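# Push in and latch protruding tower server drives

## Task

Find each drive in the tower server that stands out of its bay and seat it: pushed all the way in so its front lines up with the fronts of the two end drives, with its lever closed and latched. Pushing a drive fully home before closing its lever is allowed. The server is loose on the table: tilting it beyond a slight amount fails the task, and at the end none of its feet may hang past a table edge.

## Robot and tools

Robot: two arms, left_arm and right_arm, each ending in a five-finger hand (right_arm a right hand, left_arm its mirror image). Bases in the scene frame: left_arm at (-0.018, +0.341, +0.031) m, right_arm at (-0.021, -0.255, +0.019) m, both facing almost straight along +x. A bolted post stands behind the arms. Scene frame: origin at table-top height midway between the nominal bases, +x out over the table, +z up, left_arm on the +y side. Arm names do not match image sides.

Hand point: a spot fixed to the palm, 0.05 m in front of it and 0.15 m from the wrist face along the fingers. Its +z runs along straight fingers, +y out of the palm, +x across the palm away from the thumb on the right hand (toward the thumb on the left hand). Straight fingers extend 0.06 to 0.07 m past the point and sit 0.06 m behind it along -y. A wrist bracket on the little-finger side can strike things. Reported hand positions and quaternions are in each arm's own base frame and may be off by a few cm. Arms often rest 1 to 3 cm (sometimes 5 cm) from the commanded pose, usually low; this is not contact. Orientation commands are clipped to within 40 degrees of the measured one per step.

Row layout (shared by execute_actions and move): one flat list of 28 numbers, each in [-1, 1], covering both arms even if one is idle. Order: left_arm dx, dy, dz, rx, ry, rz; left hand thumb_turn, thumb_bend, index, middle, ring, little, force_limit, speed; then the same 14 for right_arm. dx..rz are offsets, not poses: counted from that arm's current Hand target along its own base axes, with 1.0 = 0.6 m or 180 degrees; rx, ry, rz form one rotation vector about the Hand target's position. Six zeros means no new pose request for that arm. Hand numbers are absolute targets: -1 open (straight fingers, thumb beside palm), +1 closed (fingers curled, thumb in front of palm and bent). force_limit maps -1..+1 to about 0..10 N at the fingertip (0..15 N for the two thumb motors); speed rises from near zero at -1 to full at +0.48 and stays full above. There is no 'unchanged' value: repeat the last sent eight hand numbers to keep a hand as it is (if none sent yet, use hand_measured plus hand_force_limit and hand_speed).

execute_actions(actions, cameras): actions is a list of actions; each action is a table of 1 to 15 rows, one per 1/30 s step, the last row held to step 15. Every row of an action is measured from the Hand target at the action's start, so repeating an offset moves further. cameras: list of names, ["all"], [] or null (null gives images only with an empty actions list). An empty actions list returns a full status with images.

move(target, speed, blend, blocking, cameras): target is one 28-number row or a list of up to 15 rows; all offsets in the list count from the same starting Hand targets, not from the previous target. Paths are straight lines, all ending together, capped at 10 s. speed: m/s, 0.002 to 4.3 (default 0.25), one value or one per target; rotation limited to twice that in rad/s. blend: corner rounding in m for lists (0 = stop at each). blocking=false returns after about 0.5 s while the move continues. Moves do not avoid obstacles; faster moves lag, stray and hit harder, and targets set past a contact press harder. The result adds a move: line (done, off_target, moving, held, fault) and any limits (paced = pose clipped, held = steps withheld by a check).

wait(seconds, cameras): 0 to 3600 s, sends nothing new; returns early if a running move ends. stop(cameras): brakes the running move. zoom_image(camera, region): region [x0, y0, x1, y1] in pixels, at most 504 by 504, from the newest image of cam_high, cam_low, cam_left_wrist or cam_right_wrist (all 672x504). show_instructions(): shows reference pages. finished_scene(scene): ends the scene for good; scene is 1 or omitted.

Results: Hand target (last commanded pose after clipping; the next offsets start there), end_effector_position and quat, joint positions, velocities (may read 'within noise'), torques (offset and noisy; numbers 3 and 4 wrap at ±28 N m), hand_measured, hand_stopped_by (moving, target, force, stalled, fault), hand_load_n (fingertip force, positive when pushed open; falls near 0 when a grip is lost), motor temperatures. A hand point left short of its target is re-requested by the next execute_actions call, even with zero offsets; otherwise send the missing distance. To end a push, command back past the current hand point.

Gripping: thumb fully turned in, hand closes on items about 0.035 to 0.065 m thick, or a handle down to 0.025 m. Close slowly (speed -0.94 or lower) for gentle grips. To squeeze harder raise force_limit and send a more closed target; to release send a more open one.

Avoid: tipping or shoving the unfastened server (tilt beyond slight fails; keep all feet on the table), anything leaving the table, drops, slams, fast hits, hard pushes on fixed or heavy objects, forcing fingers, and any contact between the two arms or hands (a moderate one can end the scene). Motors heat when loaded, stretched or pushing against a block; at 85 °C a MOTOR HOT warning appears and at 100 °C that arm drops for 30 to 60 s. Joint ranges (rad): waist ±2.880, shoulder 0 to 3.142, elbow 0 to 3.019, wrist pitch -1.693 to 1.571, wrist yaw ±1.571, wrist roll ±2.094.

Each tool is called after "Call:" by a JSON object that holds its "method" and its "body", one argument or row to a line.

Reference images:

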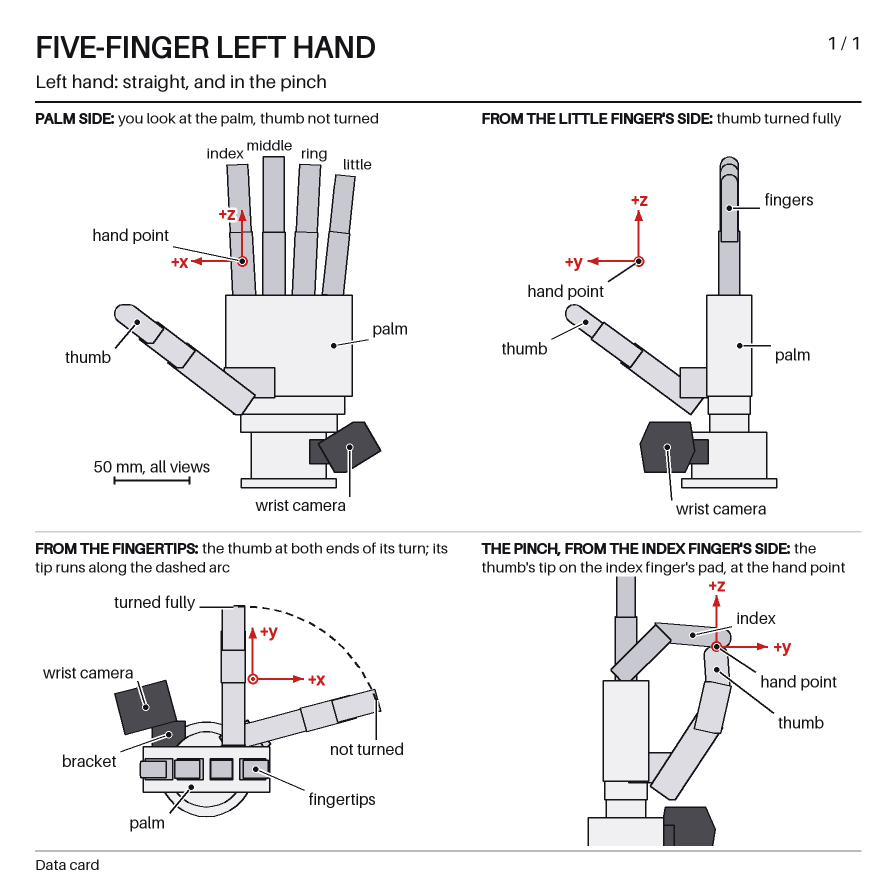

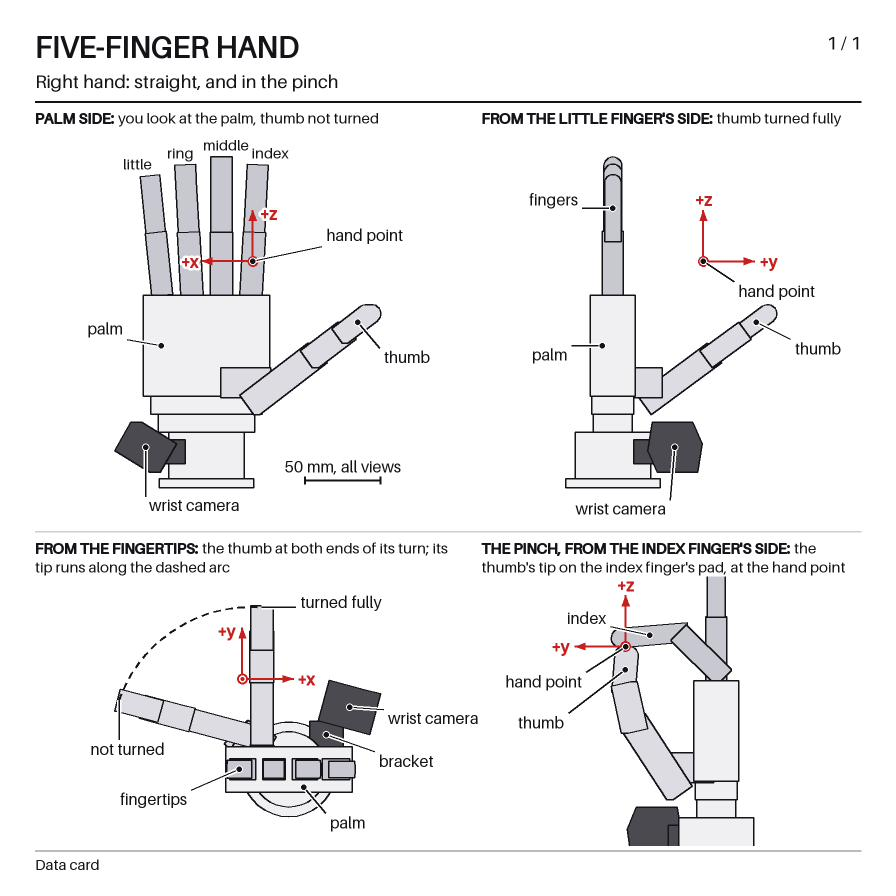

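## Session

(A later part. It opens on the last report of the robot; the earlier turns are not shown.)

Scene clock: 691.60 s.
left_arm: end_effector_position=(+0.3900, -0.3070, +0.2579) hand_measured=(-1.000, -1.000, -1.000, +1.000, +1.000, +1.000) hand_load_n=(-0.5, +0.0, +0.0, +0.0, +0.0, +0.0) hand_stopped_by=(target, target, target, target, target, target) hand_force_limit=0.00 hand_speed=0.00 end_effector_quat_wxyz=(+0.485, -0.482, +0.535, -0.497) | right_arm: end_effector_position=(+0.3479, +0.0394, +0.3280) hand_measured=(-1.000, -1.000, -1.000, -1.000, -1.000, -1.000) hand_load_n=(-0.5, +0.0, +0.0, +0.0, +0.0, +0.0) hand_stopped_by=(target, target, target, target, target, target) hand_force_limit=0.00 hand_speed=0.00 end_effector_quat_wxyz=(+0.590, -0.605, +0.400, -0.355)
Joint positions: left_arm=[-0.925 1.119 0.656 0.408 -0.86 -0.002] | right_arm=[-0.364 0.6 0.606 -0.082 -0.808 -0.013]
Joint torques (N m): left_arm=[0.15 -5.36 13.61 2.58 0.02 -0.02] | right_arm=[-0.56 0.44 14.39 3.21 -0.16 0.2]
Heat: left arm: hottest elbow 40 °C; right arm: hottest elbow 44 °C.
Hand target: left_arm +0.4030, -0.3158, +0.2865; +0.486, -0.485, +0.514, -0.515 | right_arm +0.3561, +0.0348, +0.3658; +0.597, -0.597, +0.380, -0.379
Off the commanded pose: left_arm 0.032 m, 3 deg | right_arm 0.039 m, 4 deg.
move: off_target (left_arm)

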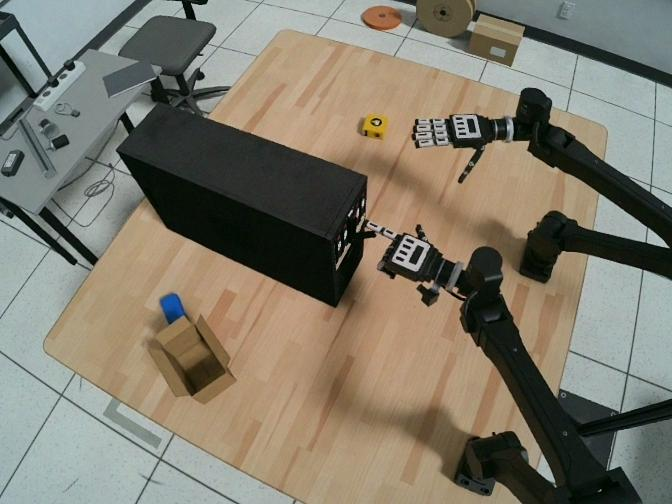

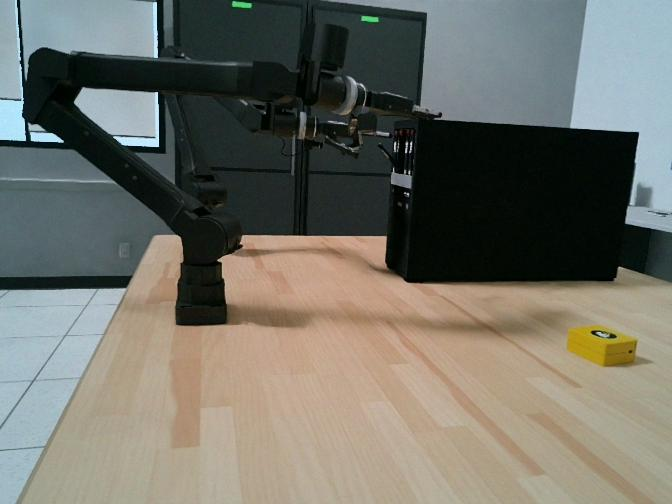

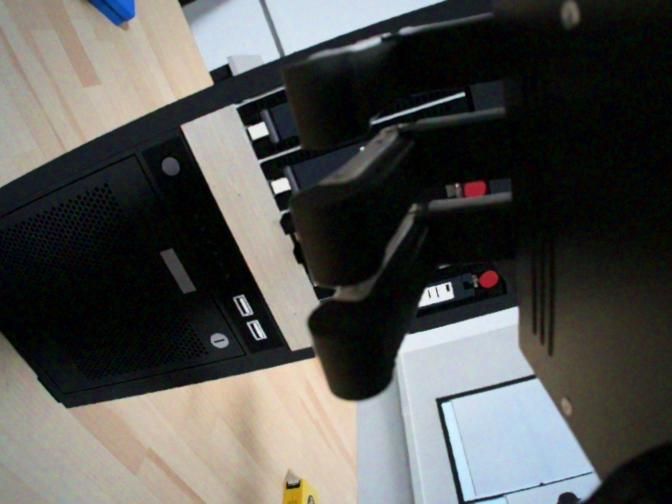

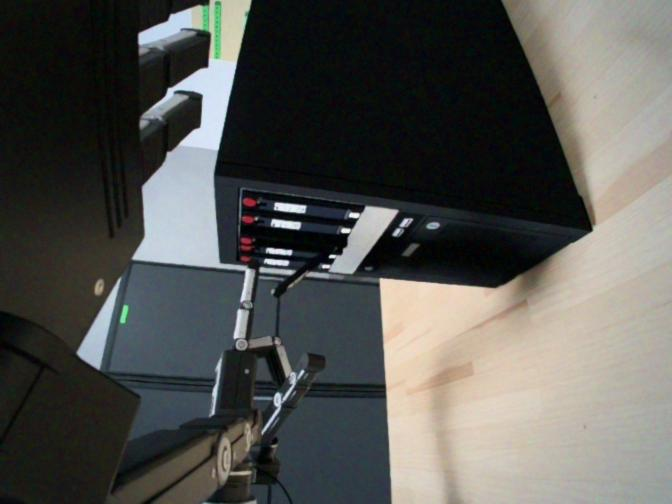

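Call:
{"method": "zoom_image", "body": {
  "camera": "cam_right_wrist",
  "region": [200, 160, 360, 320]
}}

Call:
{"method": "zoom_image", "body": {
  "camera": "cam_low",
  "region": [340, 80, 460, 200]
}}

Call:
{"method": "zoom_image", "body": {
  "camera": "cam_high",
  "region": [320, 170, 440, 290]
}}

Scaled by 3.150 from the camera's image (finer frame: 960x720).

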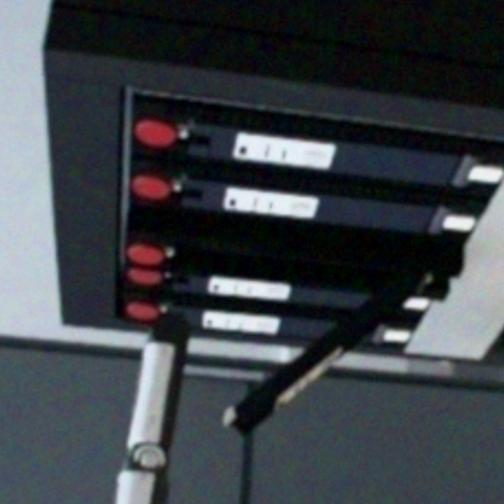

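Scaled by 4.200 from the camera's image (finer frame: 960x720).

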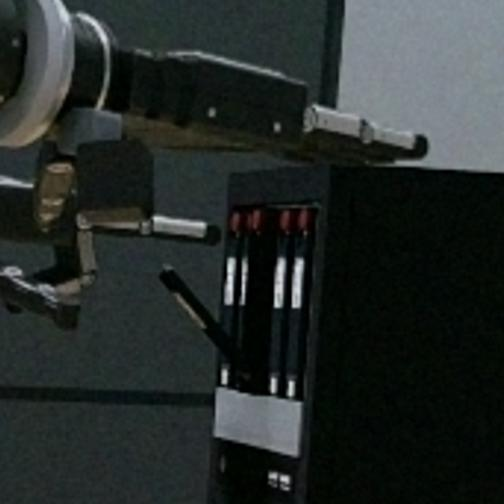

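Scaled by 4.200 from the camera's image (finer frame: 960x720).

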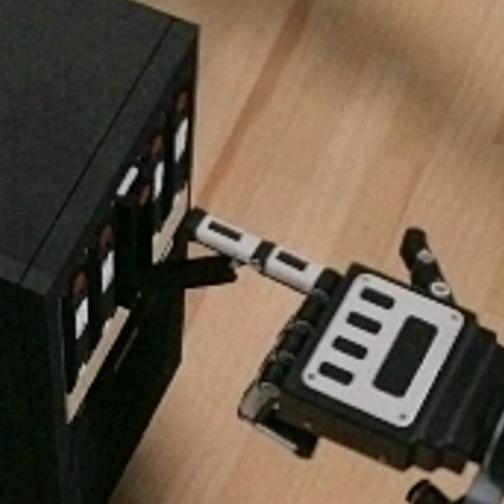

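Call:
{"method": "move", "body": {
  "target": [
    [0.025,0,0.014,0,0,0,-1,-1,-1,1,1,1,0.0,0.0,0,0,0,0,0,0,-1,-1,-1,-1,-1,-1,0.0,0]
  ],
  "speed": 0.04,
  "cameras": ["all"]
}}

Call:
{"method": "zoom_image", "body": {
  "camera": "cam_right_wrist",
  "region": [200, 160, 360, 320]
}}

Call:
{"method": "zoom_image", "body": {
  "camera": "cam_low",
  "region": [340, 80, 460, 200]
}}

Call:
{"method": "zoom_image", "body": {
  "camera": "cam_high",
  "region": [320, 170, 440, 290]
}}

Scene clock: 723.67 s.
left_arm: end_effector_position=(+0.4060, -0.3090, +0.2698) hand_measured=(-1.000, -1.000, -1.000, +1.000, +1.000, +1.000) hand_load_n=(+0.0, +0.0, +0.0, +0.0, +0.0, +0.0) hand_stopped_by=(target, target, target, target, target, target) hand_force_limit=0.00 hand_speed=0.00 end_effector_quat_wxyz=(+0.484, -0.483, +0.528, -0.503) | right_arm: end_effector_position=(+0.3479, +0.0394, +0.3280) hand_measured=(-1.000, -1.000, -1.000, -1.000, -1.000, -1.000) hand_load_n=(+0.0, +0.0, +0.0, +0.0, +0.0, +0.0) hand_stopped_by=(target, target, target, target, target, target) hand_force_limit=0.00 hand_speed=0.00 end_effector_quat_wxyz=(+0.590, -0.605, +0.400, -0.355)
Joint positions: left_arm=[-0.891 1.138 0.693 0.408 -0.826 -0.002] | right_arm=[-0.364 0.6 0.606 -0.082 -0.808 -0.013]
Joint torques (N m): left_arm=[0.32 -6.18 13.74 1.76 0.03 -0.02] | right_arm=[-0.56 0.5 14.39 3.21 -0.16 0.2]
Heat: left arm: hottest elbow 43 °C; right arm: hottest elbow 44 °C.
Hand target: left_arm +0.4181, -0.3157, +0.2948; +0.486, -0.485, +0.514, -0.514 | right_arm +0.3561, +0.0348, +0.3658; +0.597, -0.597, +0.380, -0.379
Off the commanded pose: left_arm 0.029 m, 2 deg | right_arm 0.039 m, 4 deg.
move: off_target (left_arm)

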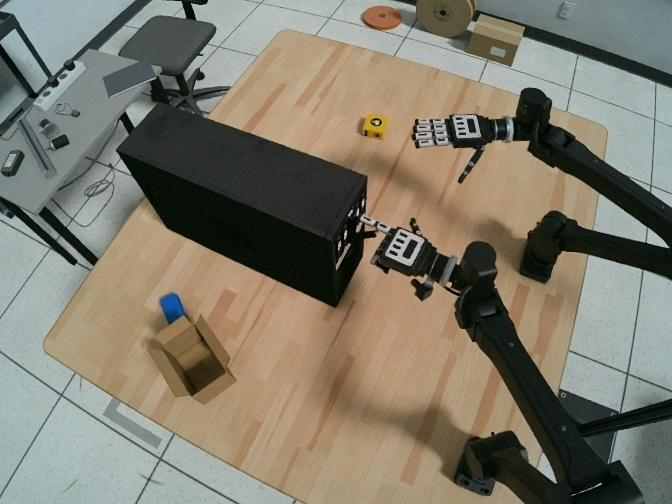

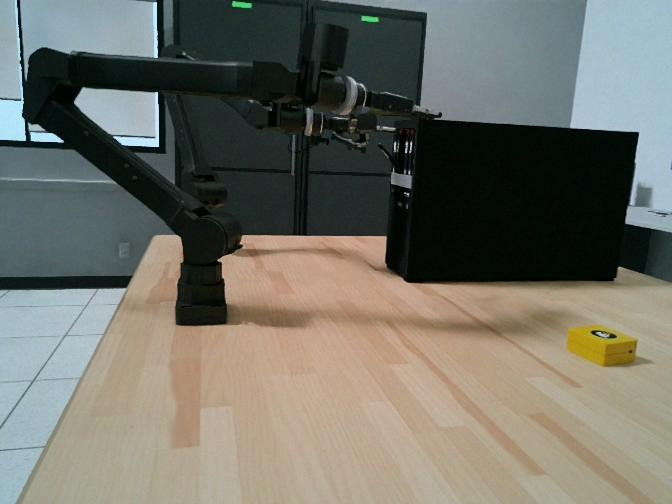

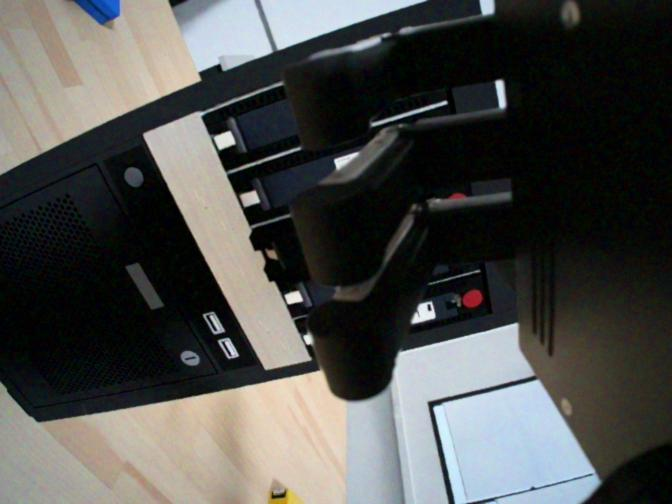

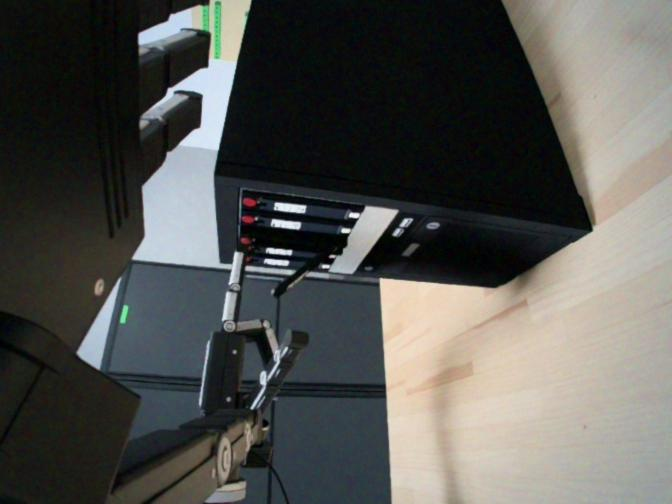

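Scaled by 3.150 from the camera's image (finer frame: 960x720).

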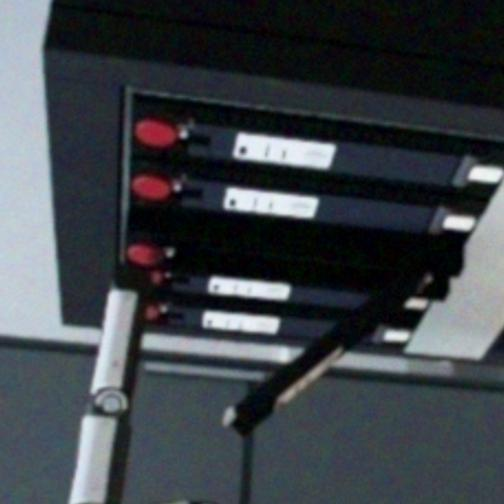

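Scaled by 4.200 from the camera's image (finer frame: 960x720).

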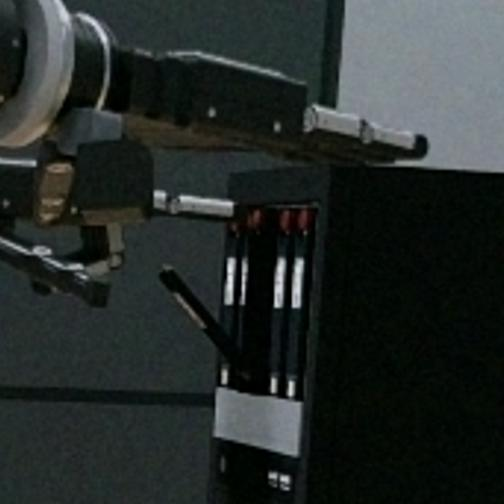

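Scaled by 4.200 from the camera's image (finer frame: 960x720).

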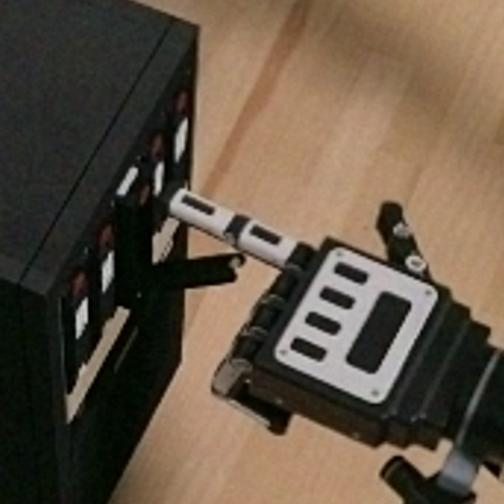

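Call:
{"method": "move", "body": {
  "target": [
    [0.01,0,-0.015,0,0,0,-1,-1,-1,1,1,1,0.0,0.0,0,0,0,0,0,0,-1,-1,-1,-1,-1,-1,0.0,0]
  ],
  "speed": 0.04,
  "cameras": ["all"]
}}

Call:
{"method": "zoom_image", "body": {
  "camera": "cam_right_wrist",
  "region": [200, 160, 360, 320]
}}

Call:
{"method": "zoom_image", "body": {
  "camera": "cam_low",
  "region": [340, 80, 460, 200]
}}

Call:
{"method": "zoom_image", "body": {
  "camera": "cam_high",
  "region": [320, 170, 440, 290]
}}

Scene clock: 734.23 s.
left_arm: end_effector_position=(+0.4115, -0.3093, +0.2598) hand_measured=(-1.000, -1.000, -1.000, +1.000, +1.000, +1.000) hand_load_n=(-0.5, +0.0, -0.5, +0.0, +0.0, +0.0) hand_stopped_by=(target, target, target, target, target, target) hand_force_limit=0.00 hand_speed=0.00 end_effector_quat_wxyz=(+0.484, -0.482, +0.535, -0.497) | right_arm: end_effector_position=(+0.3479, +0.0394, +0.3280) hand_measured=(-1.000, -1.000, -1.000, -1.000, -1.000, -1.000) hand_load_n=(+0.0, +0.0, +0.0, +0.0, +0.0, +0.0) hand_stopped_by=(target, target, target, target, target, target) hand_force_limit=0.00 hand_speed=0.00 end_effector_quat_wxyz=(+0.590, -0.605, +0.400, -0.355)
Joint positions: left_arm=[-0.879 1.162 0.693 0.415 -0.814 -0.002] | right_arm=[-0.364 0.6 0.606 -0.082 -0.808 -0.013]
Joint torques (N m): left_arm=[0.26 -5.95 12.92 2.91 0.02 0.01] | right_arm=[-0.56 0.5 14.38 3.21 -0.16 0.2]
Heat: left arm: hottest elbow 42 °C; right arm: hottest elbow 44 °C.
Hand target: left_arm +0.4240, -0.3158, +0.2859; +0.486, -0.485, +0.514, -0.515 | right_arm +0.3561, +0.0348, +0.3658; +0.597, -0.597, +0.380, -0.379
Off the commanded pose: left_arm 0.030 m, 3 deg | right_arm 0.039 m, 4 deg.
move: off_target (left_arm)

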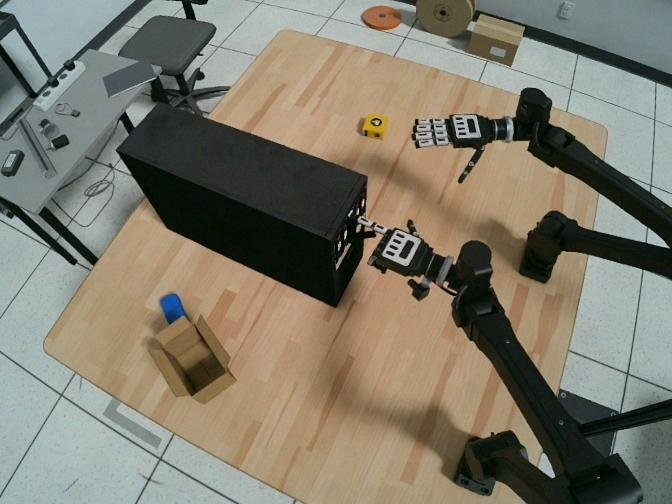

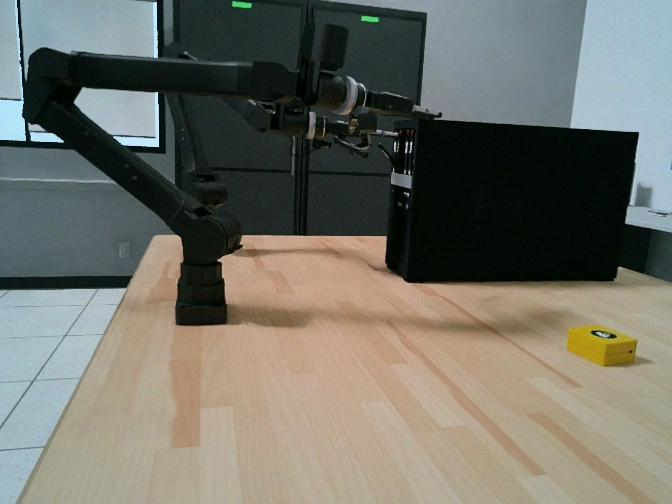

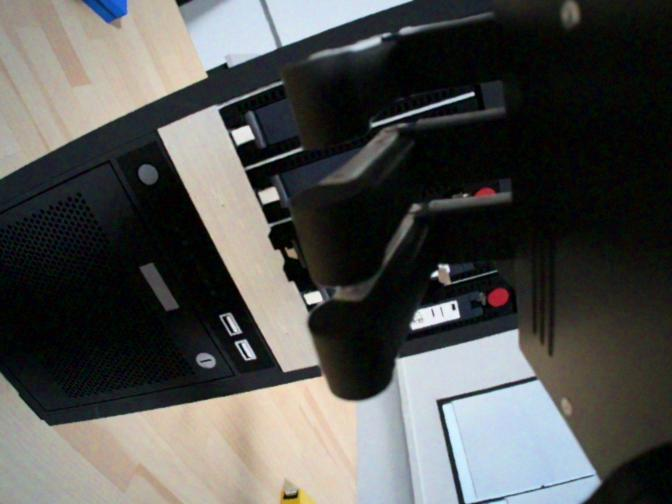

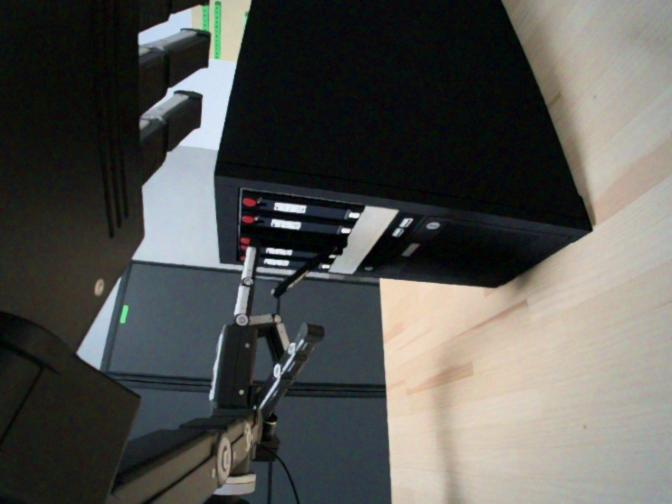

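Scaled by 3.150 from the camera's image (finer frame: 960x720).

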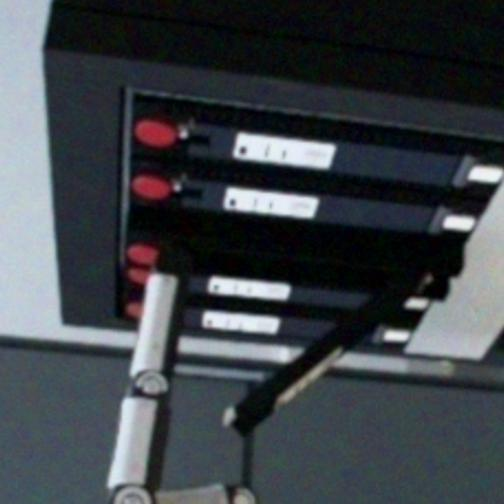

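Scaled by 4.200 from the camera's image (finer frame: 960x720).

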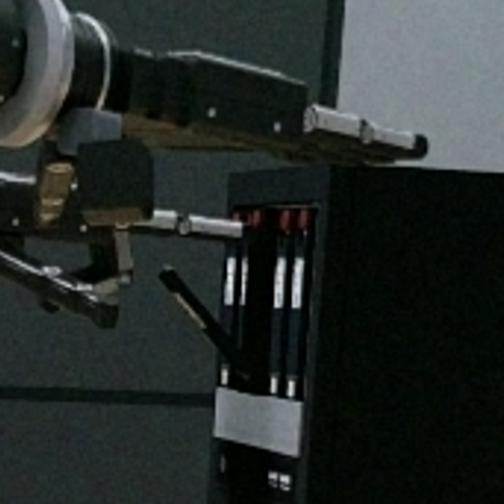

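Scaled by 4.200 from the camera's image (finer frame: 960x720).

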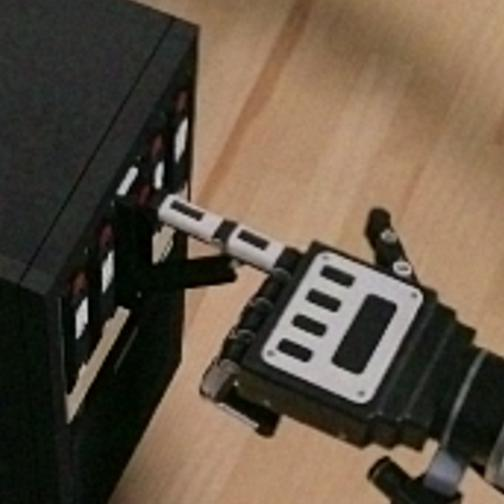

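Call:
{"method": "move", "body": {
  "target": [
    [0.018,0,0.003,0,0,0,-1,-1,-1,1,1,1,0.0,0.0,0,0,0,0,0,0,-1,-1,-1,-1,-1,-1,0.0,0]
  ],
  "speed": 0.03,
  "cameras": ["cam_low","cam_high","cam_right_wrist"]
}}

Call:
{"method": "zoom_image", "body": {
  "camera": "cam_right_wrist",
  "region": [200, 160, 360, 320]
}}

Call:
{"method": "zoom_image", "body": {
  "camera": "cam_low",
  "region": [340, 80, 460, 200]
}}

Call:
{"method": "zoom_image", "body": {
  "camera": "cam_high",
  "region": [320, 170, 440, 290]
}}

Scene clock: 743.63 s.
left_arm: end_effector_position=(+0.4148, -0.3098, +0.2573) hand_measured=(-1.000, -1.000, -1.000, +1.000, +1.000, +1.000) hand_load_n=(+0.0, +0.0, +0.0, +0.0, +0.0, +0.0) hand_stopped_by=(target, target, target, target, target, target) hand_force_limit=0.00 hand_speed=0.00 end_effector_quat_wxyz=(+0.481, -0.480, +0.539, -0.498) | right_arm: end_effector_position=(+0.3479, +0.0394, +0.3280) hand_measured=(-1.000, -1.000, -1.000, -1.000, -1.000, -1.000) hand_load_n=(-0.5, +0.0, +0.0, +0.0, +0.0, +0.0) hand_stopped_by=(target, target, target, target, target, target) hand_force_limit=0.00 hand_speed=0.00 end_effector_quat_wxyz=(+0.590, -0.605, +0.400, -0.355)
Joint positions: left_arm=[-0.867 1.169 0.694 0.416 -0.791 -0.002] | right_arm=[-0.364 0.6 0.606 -0.082 -0.808 -0.013]
Joint torques (N m): left_arm=[1.14 -5.48 14.31 2.77 0.01 -0.01] | right_arm=[-0.56 0.5 14.39 3.21 -0.16 0.2]
Heat: left arm: hottest elbow 42 °C; right arm: hottest elbow 44 °C.
Hand target: left_arm +0.4349, -0.3157, +0.2878; +0.486, -0.485, +0.514, -0.515 | right_arm +0.3561, +0.0348, +0.3658; +0.597, -0.597, +0.380, -0.379
Off the commanded pose: left_arm 0.037 m, 3 deg | right_arm 0.039 m, 4 deg.
move: off_target (left_arm)
Images, in order (width x height): cam_high 672x504, cam_low 672x504, cam_right_wrist 672x504.

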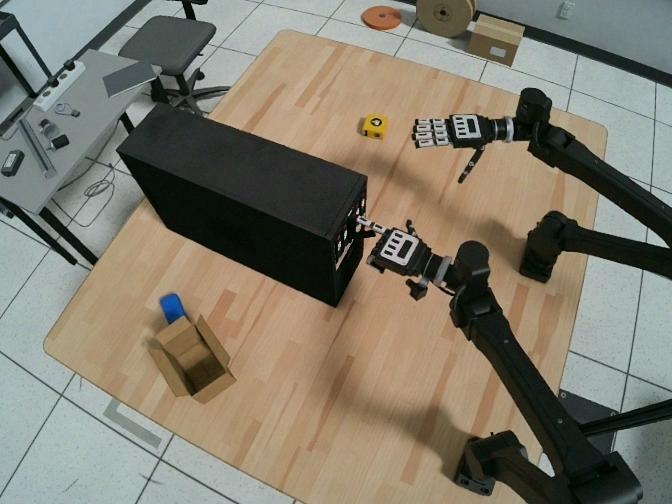

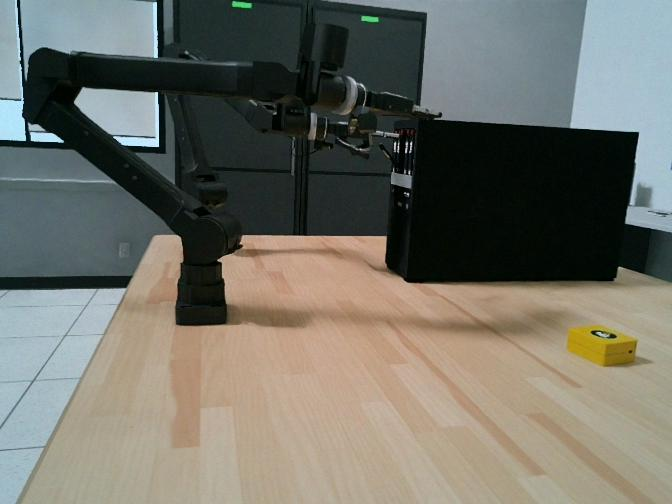

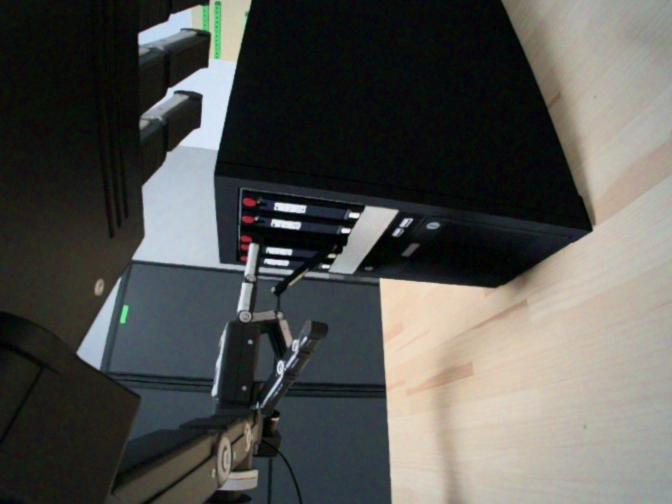

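Scaled by 3.150 from the camera's image (finer frame: 960x720).

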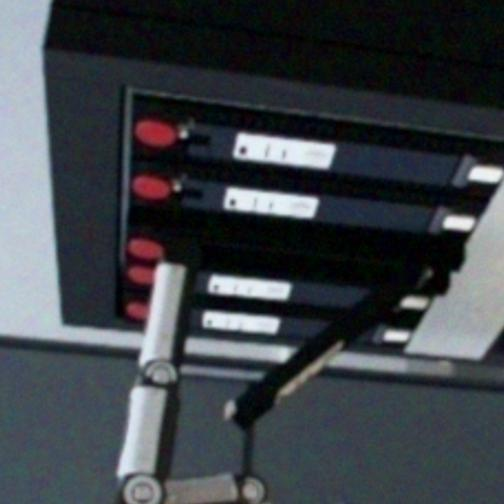

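Scaled by 4.200 from the camera's image (finer frame: 960x720).

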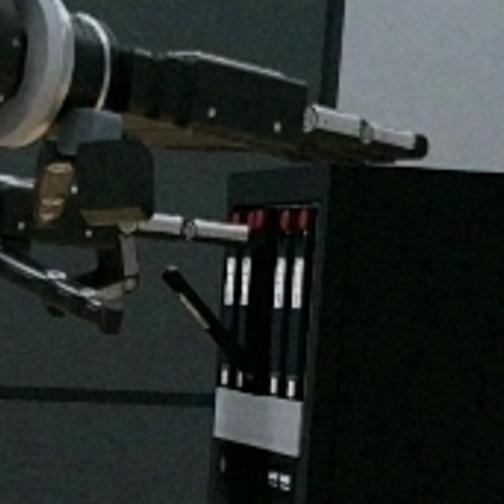

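Scaled by 4.200 from the camera's image (finer frame: 960x720).

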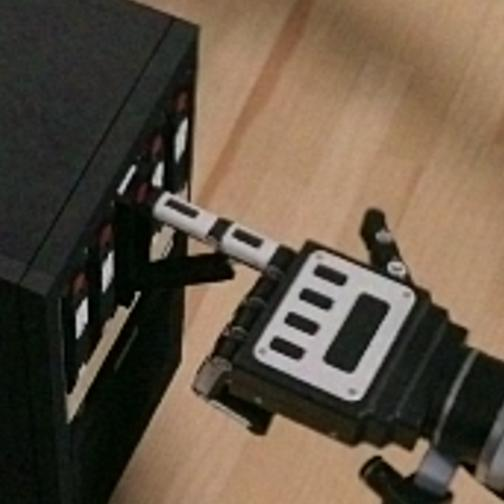

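Call:
{"method": "move", "body": {
  "target": [
    [0.018,0,0.004,0,0,0,-1,-1,-1,1,1,1,0.0,0.0,0,0,0,0,0,0,-1,-1,-1,-1,-1,-1,0.0,0]
  ],
  "speed": 0.03,
  "cameras": ["cam_low","cam_high","cam_right_wrist"]
}}

Call:
{"method": "zoom_image", "body": {
  "camera": "cam_right_wrist",
  "region": [200, 160, 360, 320]
}}

Call:
{"method": "zoom_image", "body": {
  "camera": "cam_low",
  "region": [340, 80, 460, 200]
}}

Call:
{"method": "zoom_image", "body": {
  "camera": "cam_high",
  "region": [320, 170, 440, 290]
}}

Scene clock: 752.30 s.
left_arm: end_effector_position=(+0.4165, -0.3104, +0.2583) hand_measured=(-1.000, -1.000, -1.000, +1.000, +1.000, +1.000) hand_load_n=(+0.0, +0.0, -0.5, +0.0, +0.0, +0.0) hand_stopped_by=(target, target, target, target, target, target) hand_force_limit=0.00 hand_speed=0.00 end_effector_quat_wxyz=(+0.478, -0.478, +0.540, -0.501) | right_arm: end_effector_position=(+0.3479, +0.0394, +0.3280) hand_measured=(-1.000, -1.000, -1.000, -1.000, -1.000, -1.000) hand_load_n=(+0.0, +0.0, -0.5, +0.0, +0.0, +0.0) hand_stopped_by=(target, target, target, target, target, target) hand_force_limit=0.00 hand_speed=0.00 end_effector_quat_wxyz=(+0.590, -0.605, +0.400, -0.355)
Joint positions: left_arm=[-0.861 1.169 0.696 0.416 -0.775 -0.002] | right_arm=[-0.364 0.6 0.606 -0.082 -0.808 -0.013]
Joint torques (N m): left_arm=[2.37 -4.42 15.58 2.65 0.19 -0.01] | right_arm=[-0.56 0.5 14.38 3.19 -0.16 0.2]
Heat: left arm: hottest elbow 43 °C; right arm: hottest elbow 44 °C.
Hand target: left_arm +0.4456, -0.3157, +0.2901; +0.486, -0.485, +0.514, -0.515 | right_arm +0.3561, +0.0348, +0.3658; +0.597, -0.597, +0.380, -0.379
Off the commanded pose: left_arm 0.044 m, 4 deg | right_arm 0.039 m, 4 deg.
move: off_target (left_arm)
Images, in order (width x height): cam_high 672x504, cam_low 672x504, cam_right_wrist 672x504.

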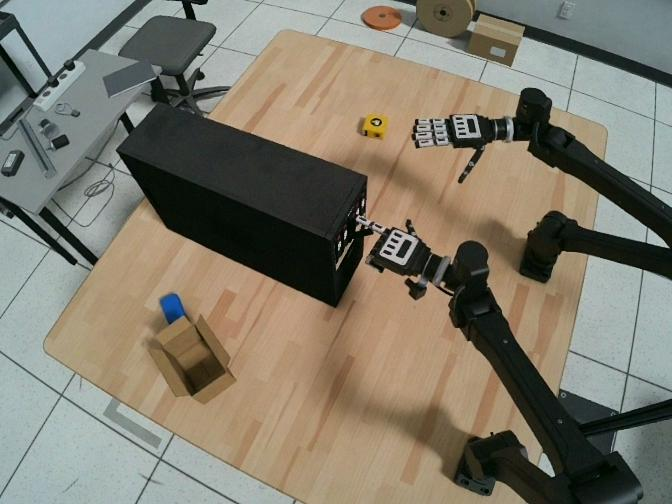

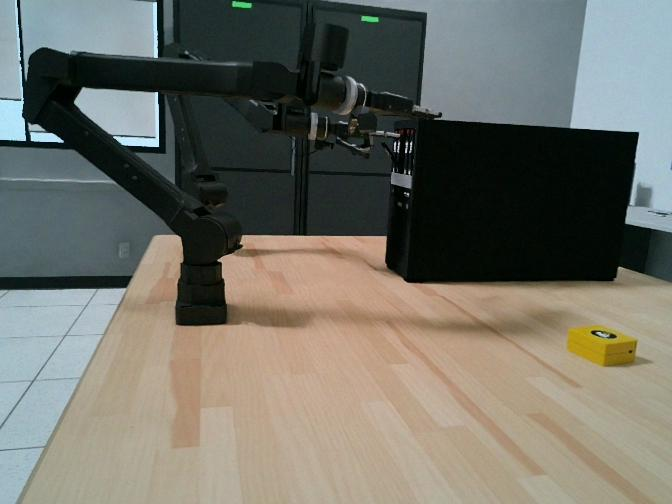

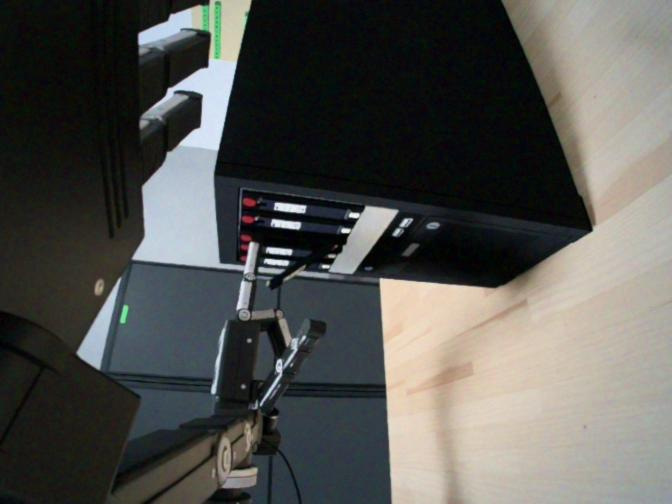

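Scaled by 3.150 from the camera's image (finer frame: 960x720).

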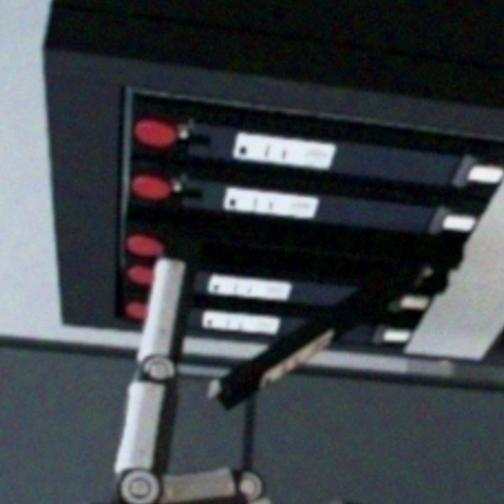

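Scaled by 4.200 from the camera's image (finer frame: 960x720).

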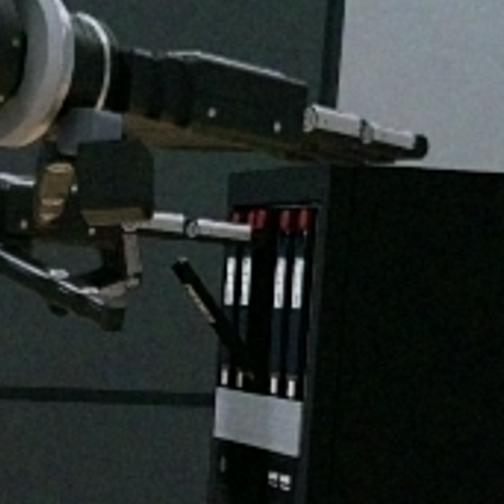

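Scaled by 4.200 from the camera's image (finer frame: 960x720).

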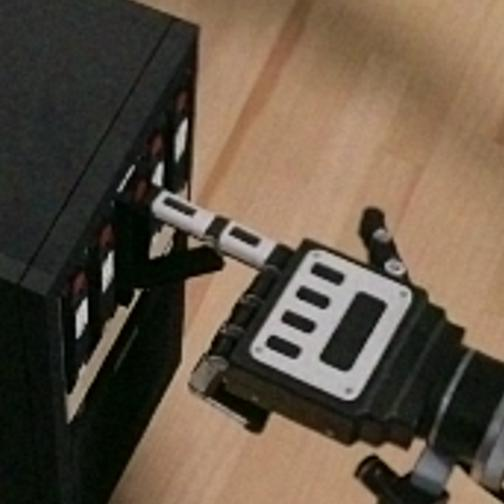

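Call:
{"method": "move", "body": {
  "target": [
    [0.02,0,0.003,0,0,0,-1,-1,-1,1,1,1,0.0,0.0,0,0,0,0,0,0,-1,-1,-1,-1,-1,-1,0.0,0]
  ],
  "speed": 0.03,
  "cameras": ["cam_low","cam_high","cam_right_wrist"]
}}

Call:
{"method": "zoom_image", "body": {
  "camera": "cam_right_wrist",
  "region": [200, 160, 360, 320]
}}

Call:
{"method": "zoom_image", "body": {
  "camera": "cam_low",
  "region": [340, 80, 460, 200]
}}

Call:
{"method": "zoom_image", "body": {
  "camera": "cam_high",
  "region": [320, 170, 440, 290]
}}

Scene clock: 764.00 s.
left_arm: end_effector_position=(+0.4185, -0.3106, +0.2587) hand_measured=(-1.000, -1.000, -1.000, +1.000, +1.000, +1.000) hand_load_n=(-0.5, +0.0, -1.0, +0.0, +0.0, +0.5) hand_stopped_by=(target, target, target, target, target, target) hand_force_limit=0.00 hand_speed=0.00 end_effector_quat_wxyz=(+0.476, -0.476, +0.542, -0.503) | right_arm: end_effector_position=(+0.3479, +0.0394, +0.3280) hand_measured=(-1.000, -1.000, -1.000, -1.000, -1.000, -1.000) hand_load_n=(+0.0, +0.0, +0.0, +0.0, +0.0, +0.0) hand_stopped_by=(target, target, target, target, target, target) hand_force_limit=0.00 hand_speed=0.00 end_effector_quat_wxyz=(+0.590, -0.605, +0.400, -0.355)
Joint positions: left_arm=[-0.853 1.169 0.697 0.416 -0.759 -0.002] | right_arm=[-0.364 0.6 0.606 -0.082 -0.808 -0.013]
Joint torques (N m): left_arm=[3.78 -3.19 17.02 2.62 0.44 0] | right_arm=[-0.62 0.5 14.39 3.21 -0.16 0.2]
Heat: left arm: hottest elbow 44 °C; right arm: hottest elbow 44 °C.
Hand target: left_arm +0.4577, -0.3157, +0.2920; +0.486, -0.485, +0.514, -0.515 | right_arm +0.3561, +0.0348, +0.3658; +0.597, -0.597, +0.380, -0.379
Off the commanded pose: left_arm 0.052 m, 4 deg | right_arm 0.039 m, 4 deg.
move: off_target (left_arm)
Images, in order (width x height): cam_high 672x504, cam_low 672x504, cam_right_wrist 672x504.

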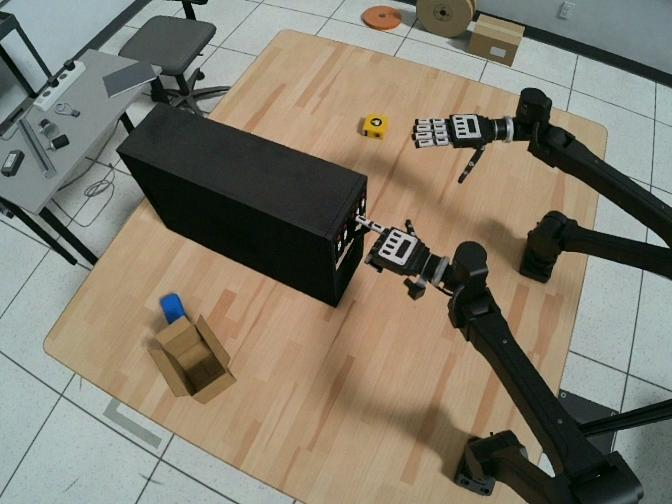

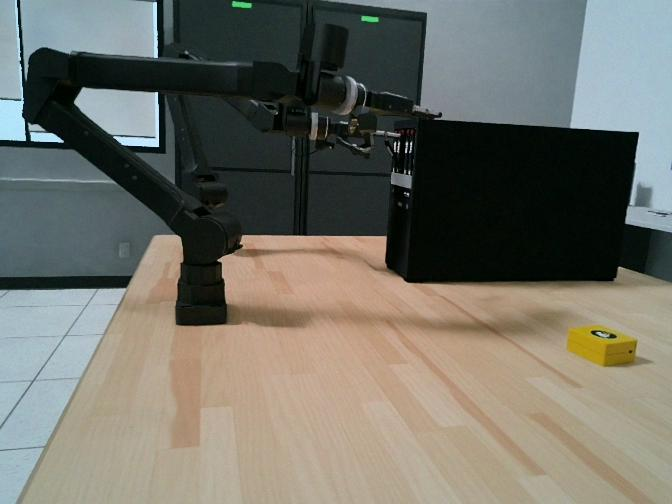

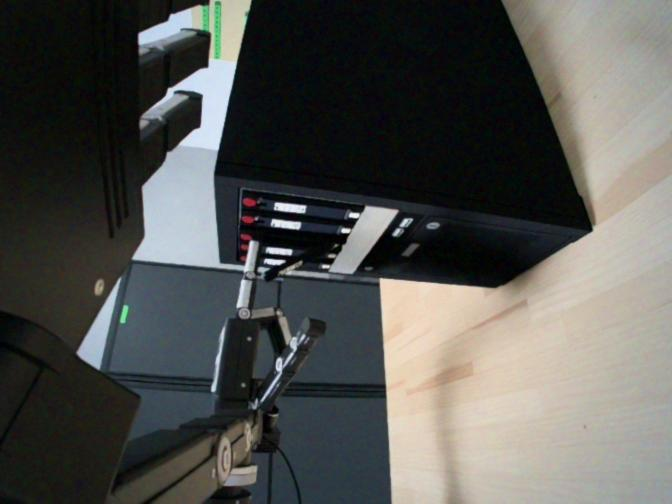

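Scaled by 3.150 from the camera's image (finer frame: 960x720).

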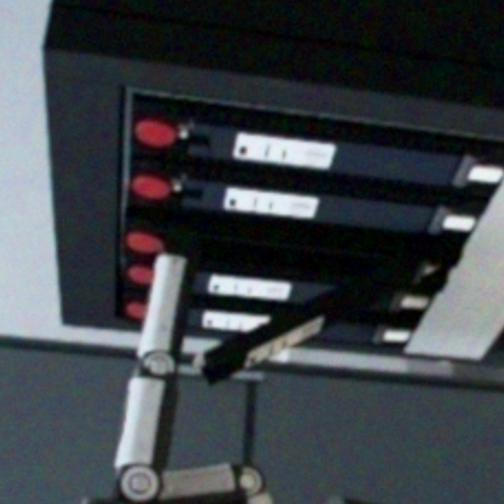

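Scaled by 4.200 from the camera's image (finer frame: 960x720).

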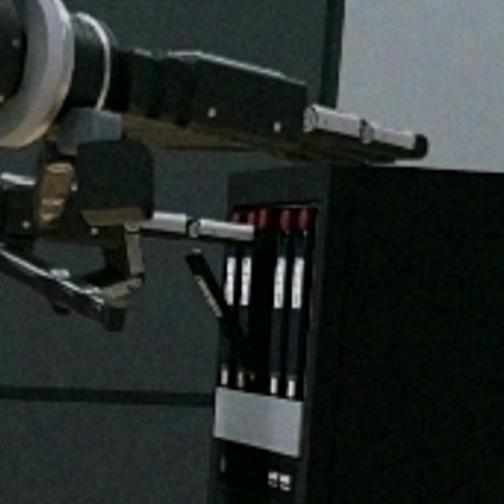

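Scaled by 4.200 from the camera's image (finer frame: 960x720).

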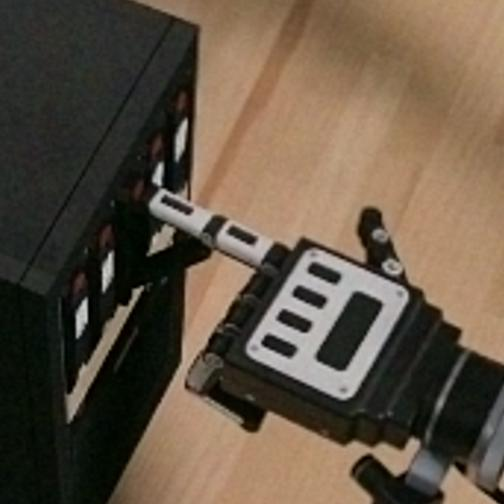

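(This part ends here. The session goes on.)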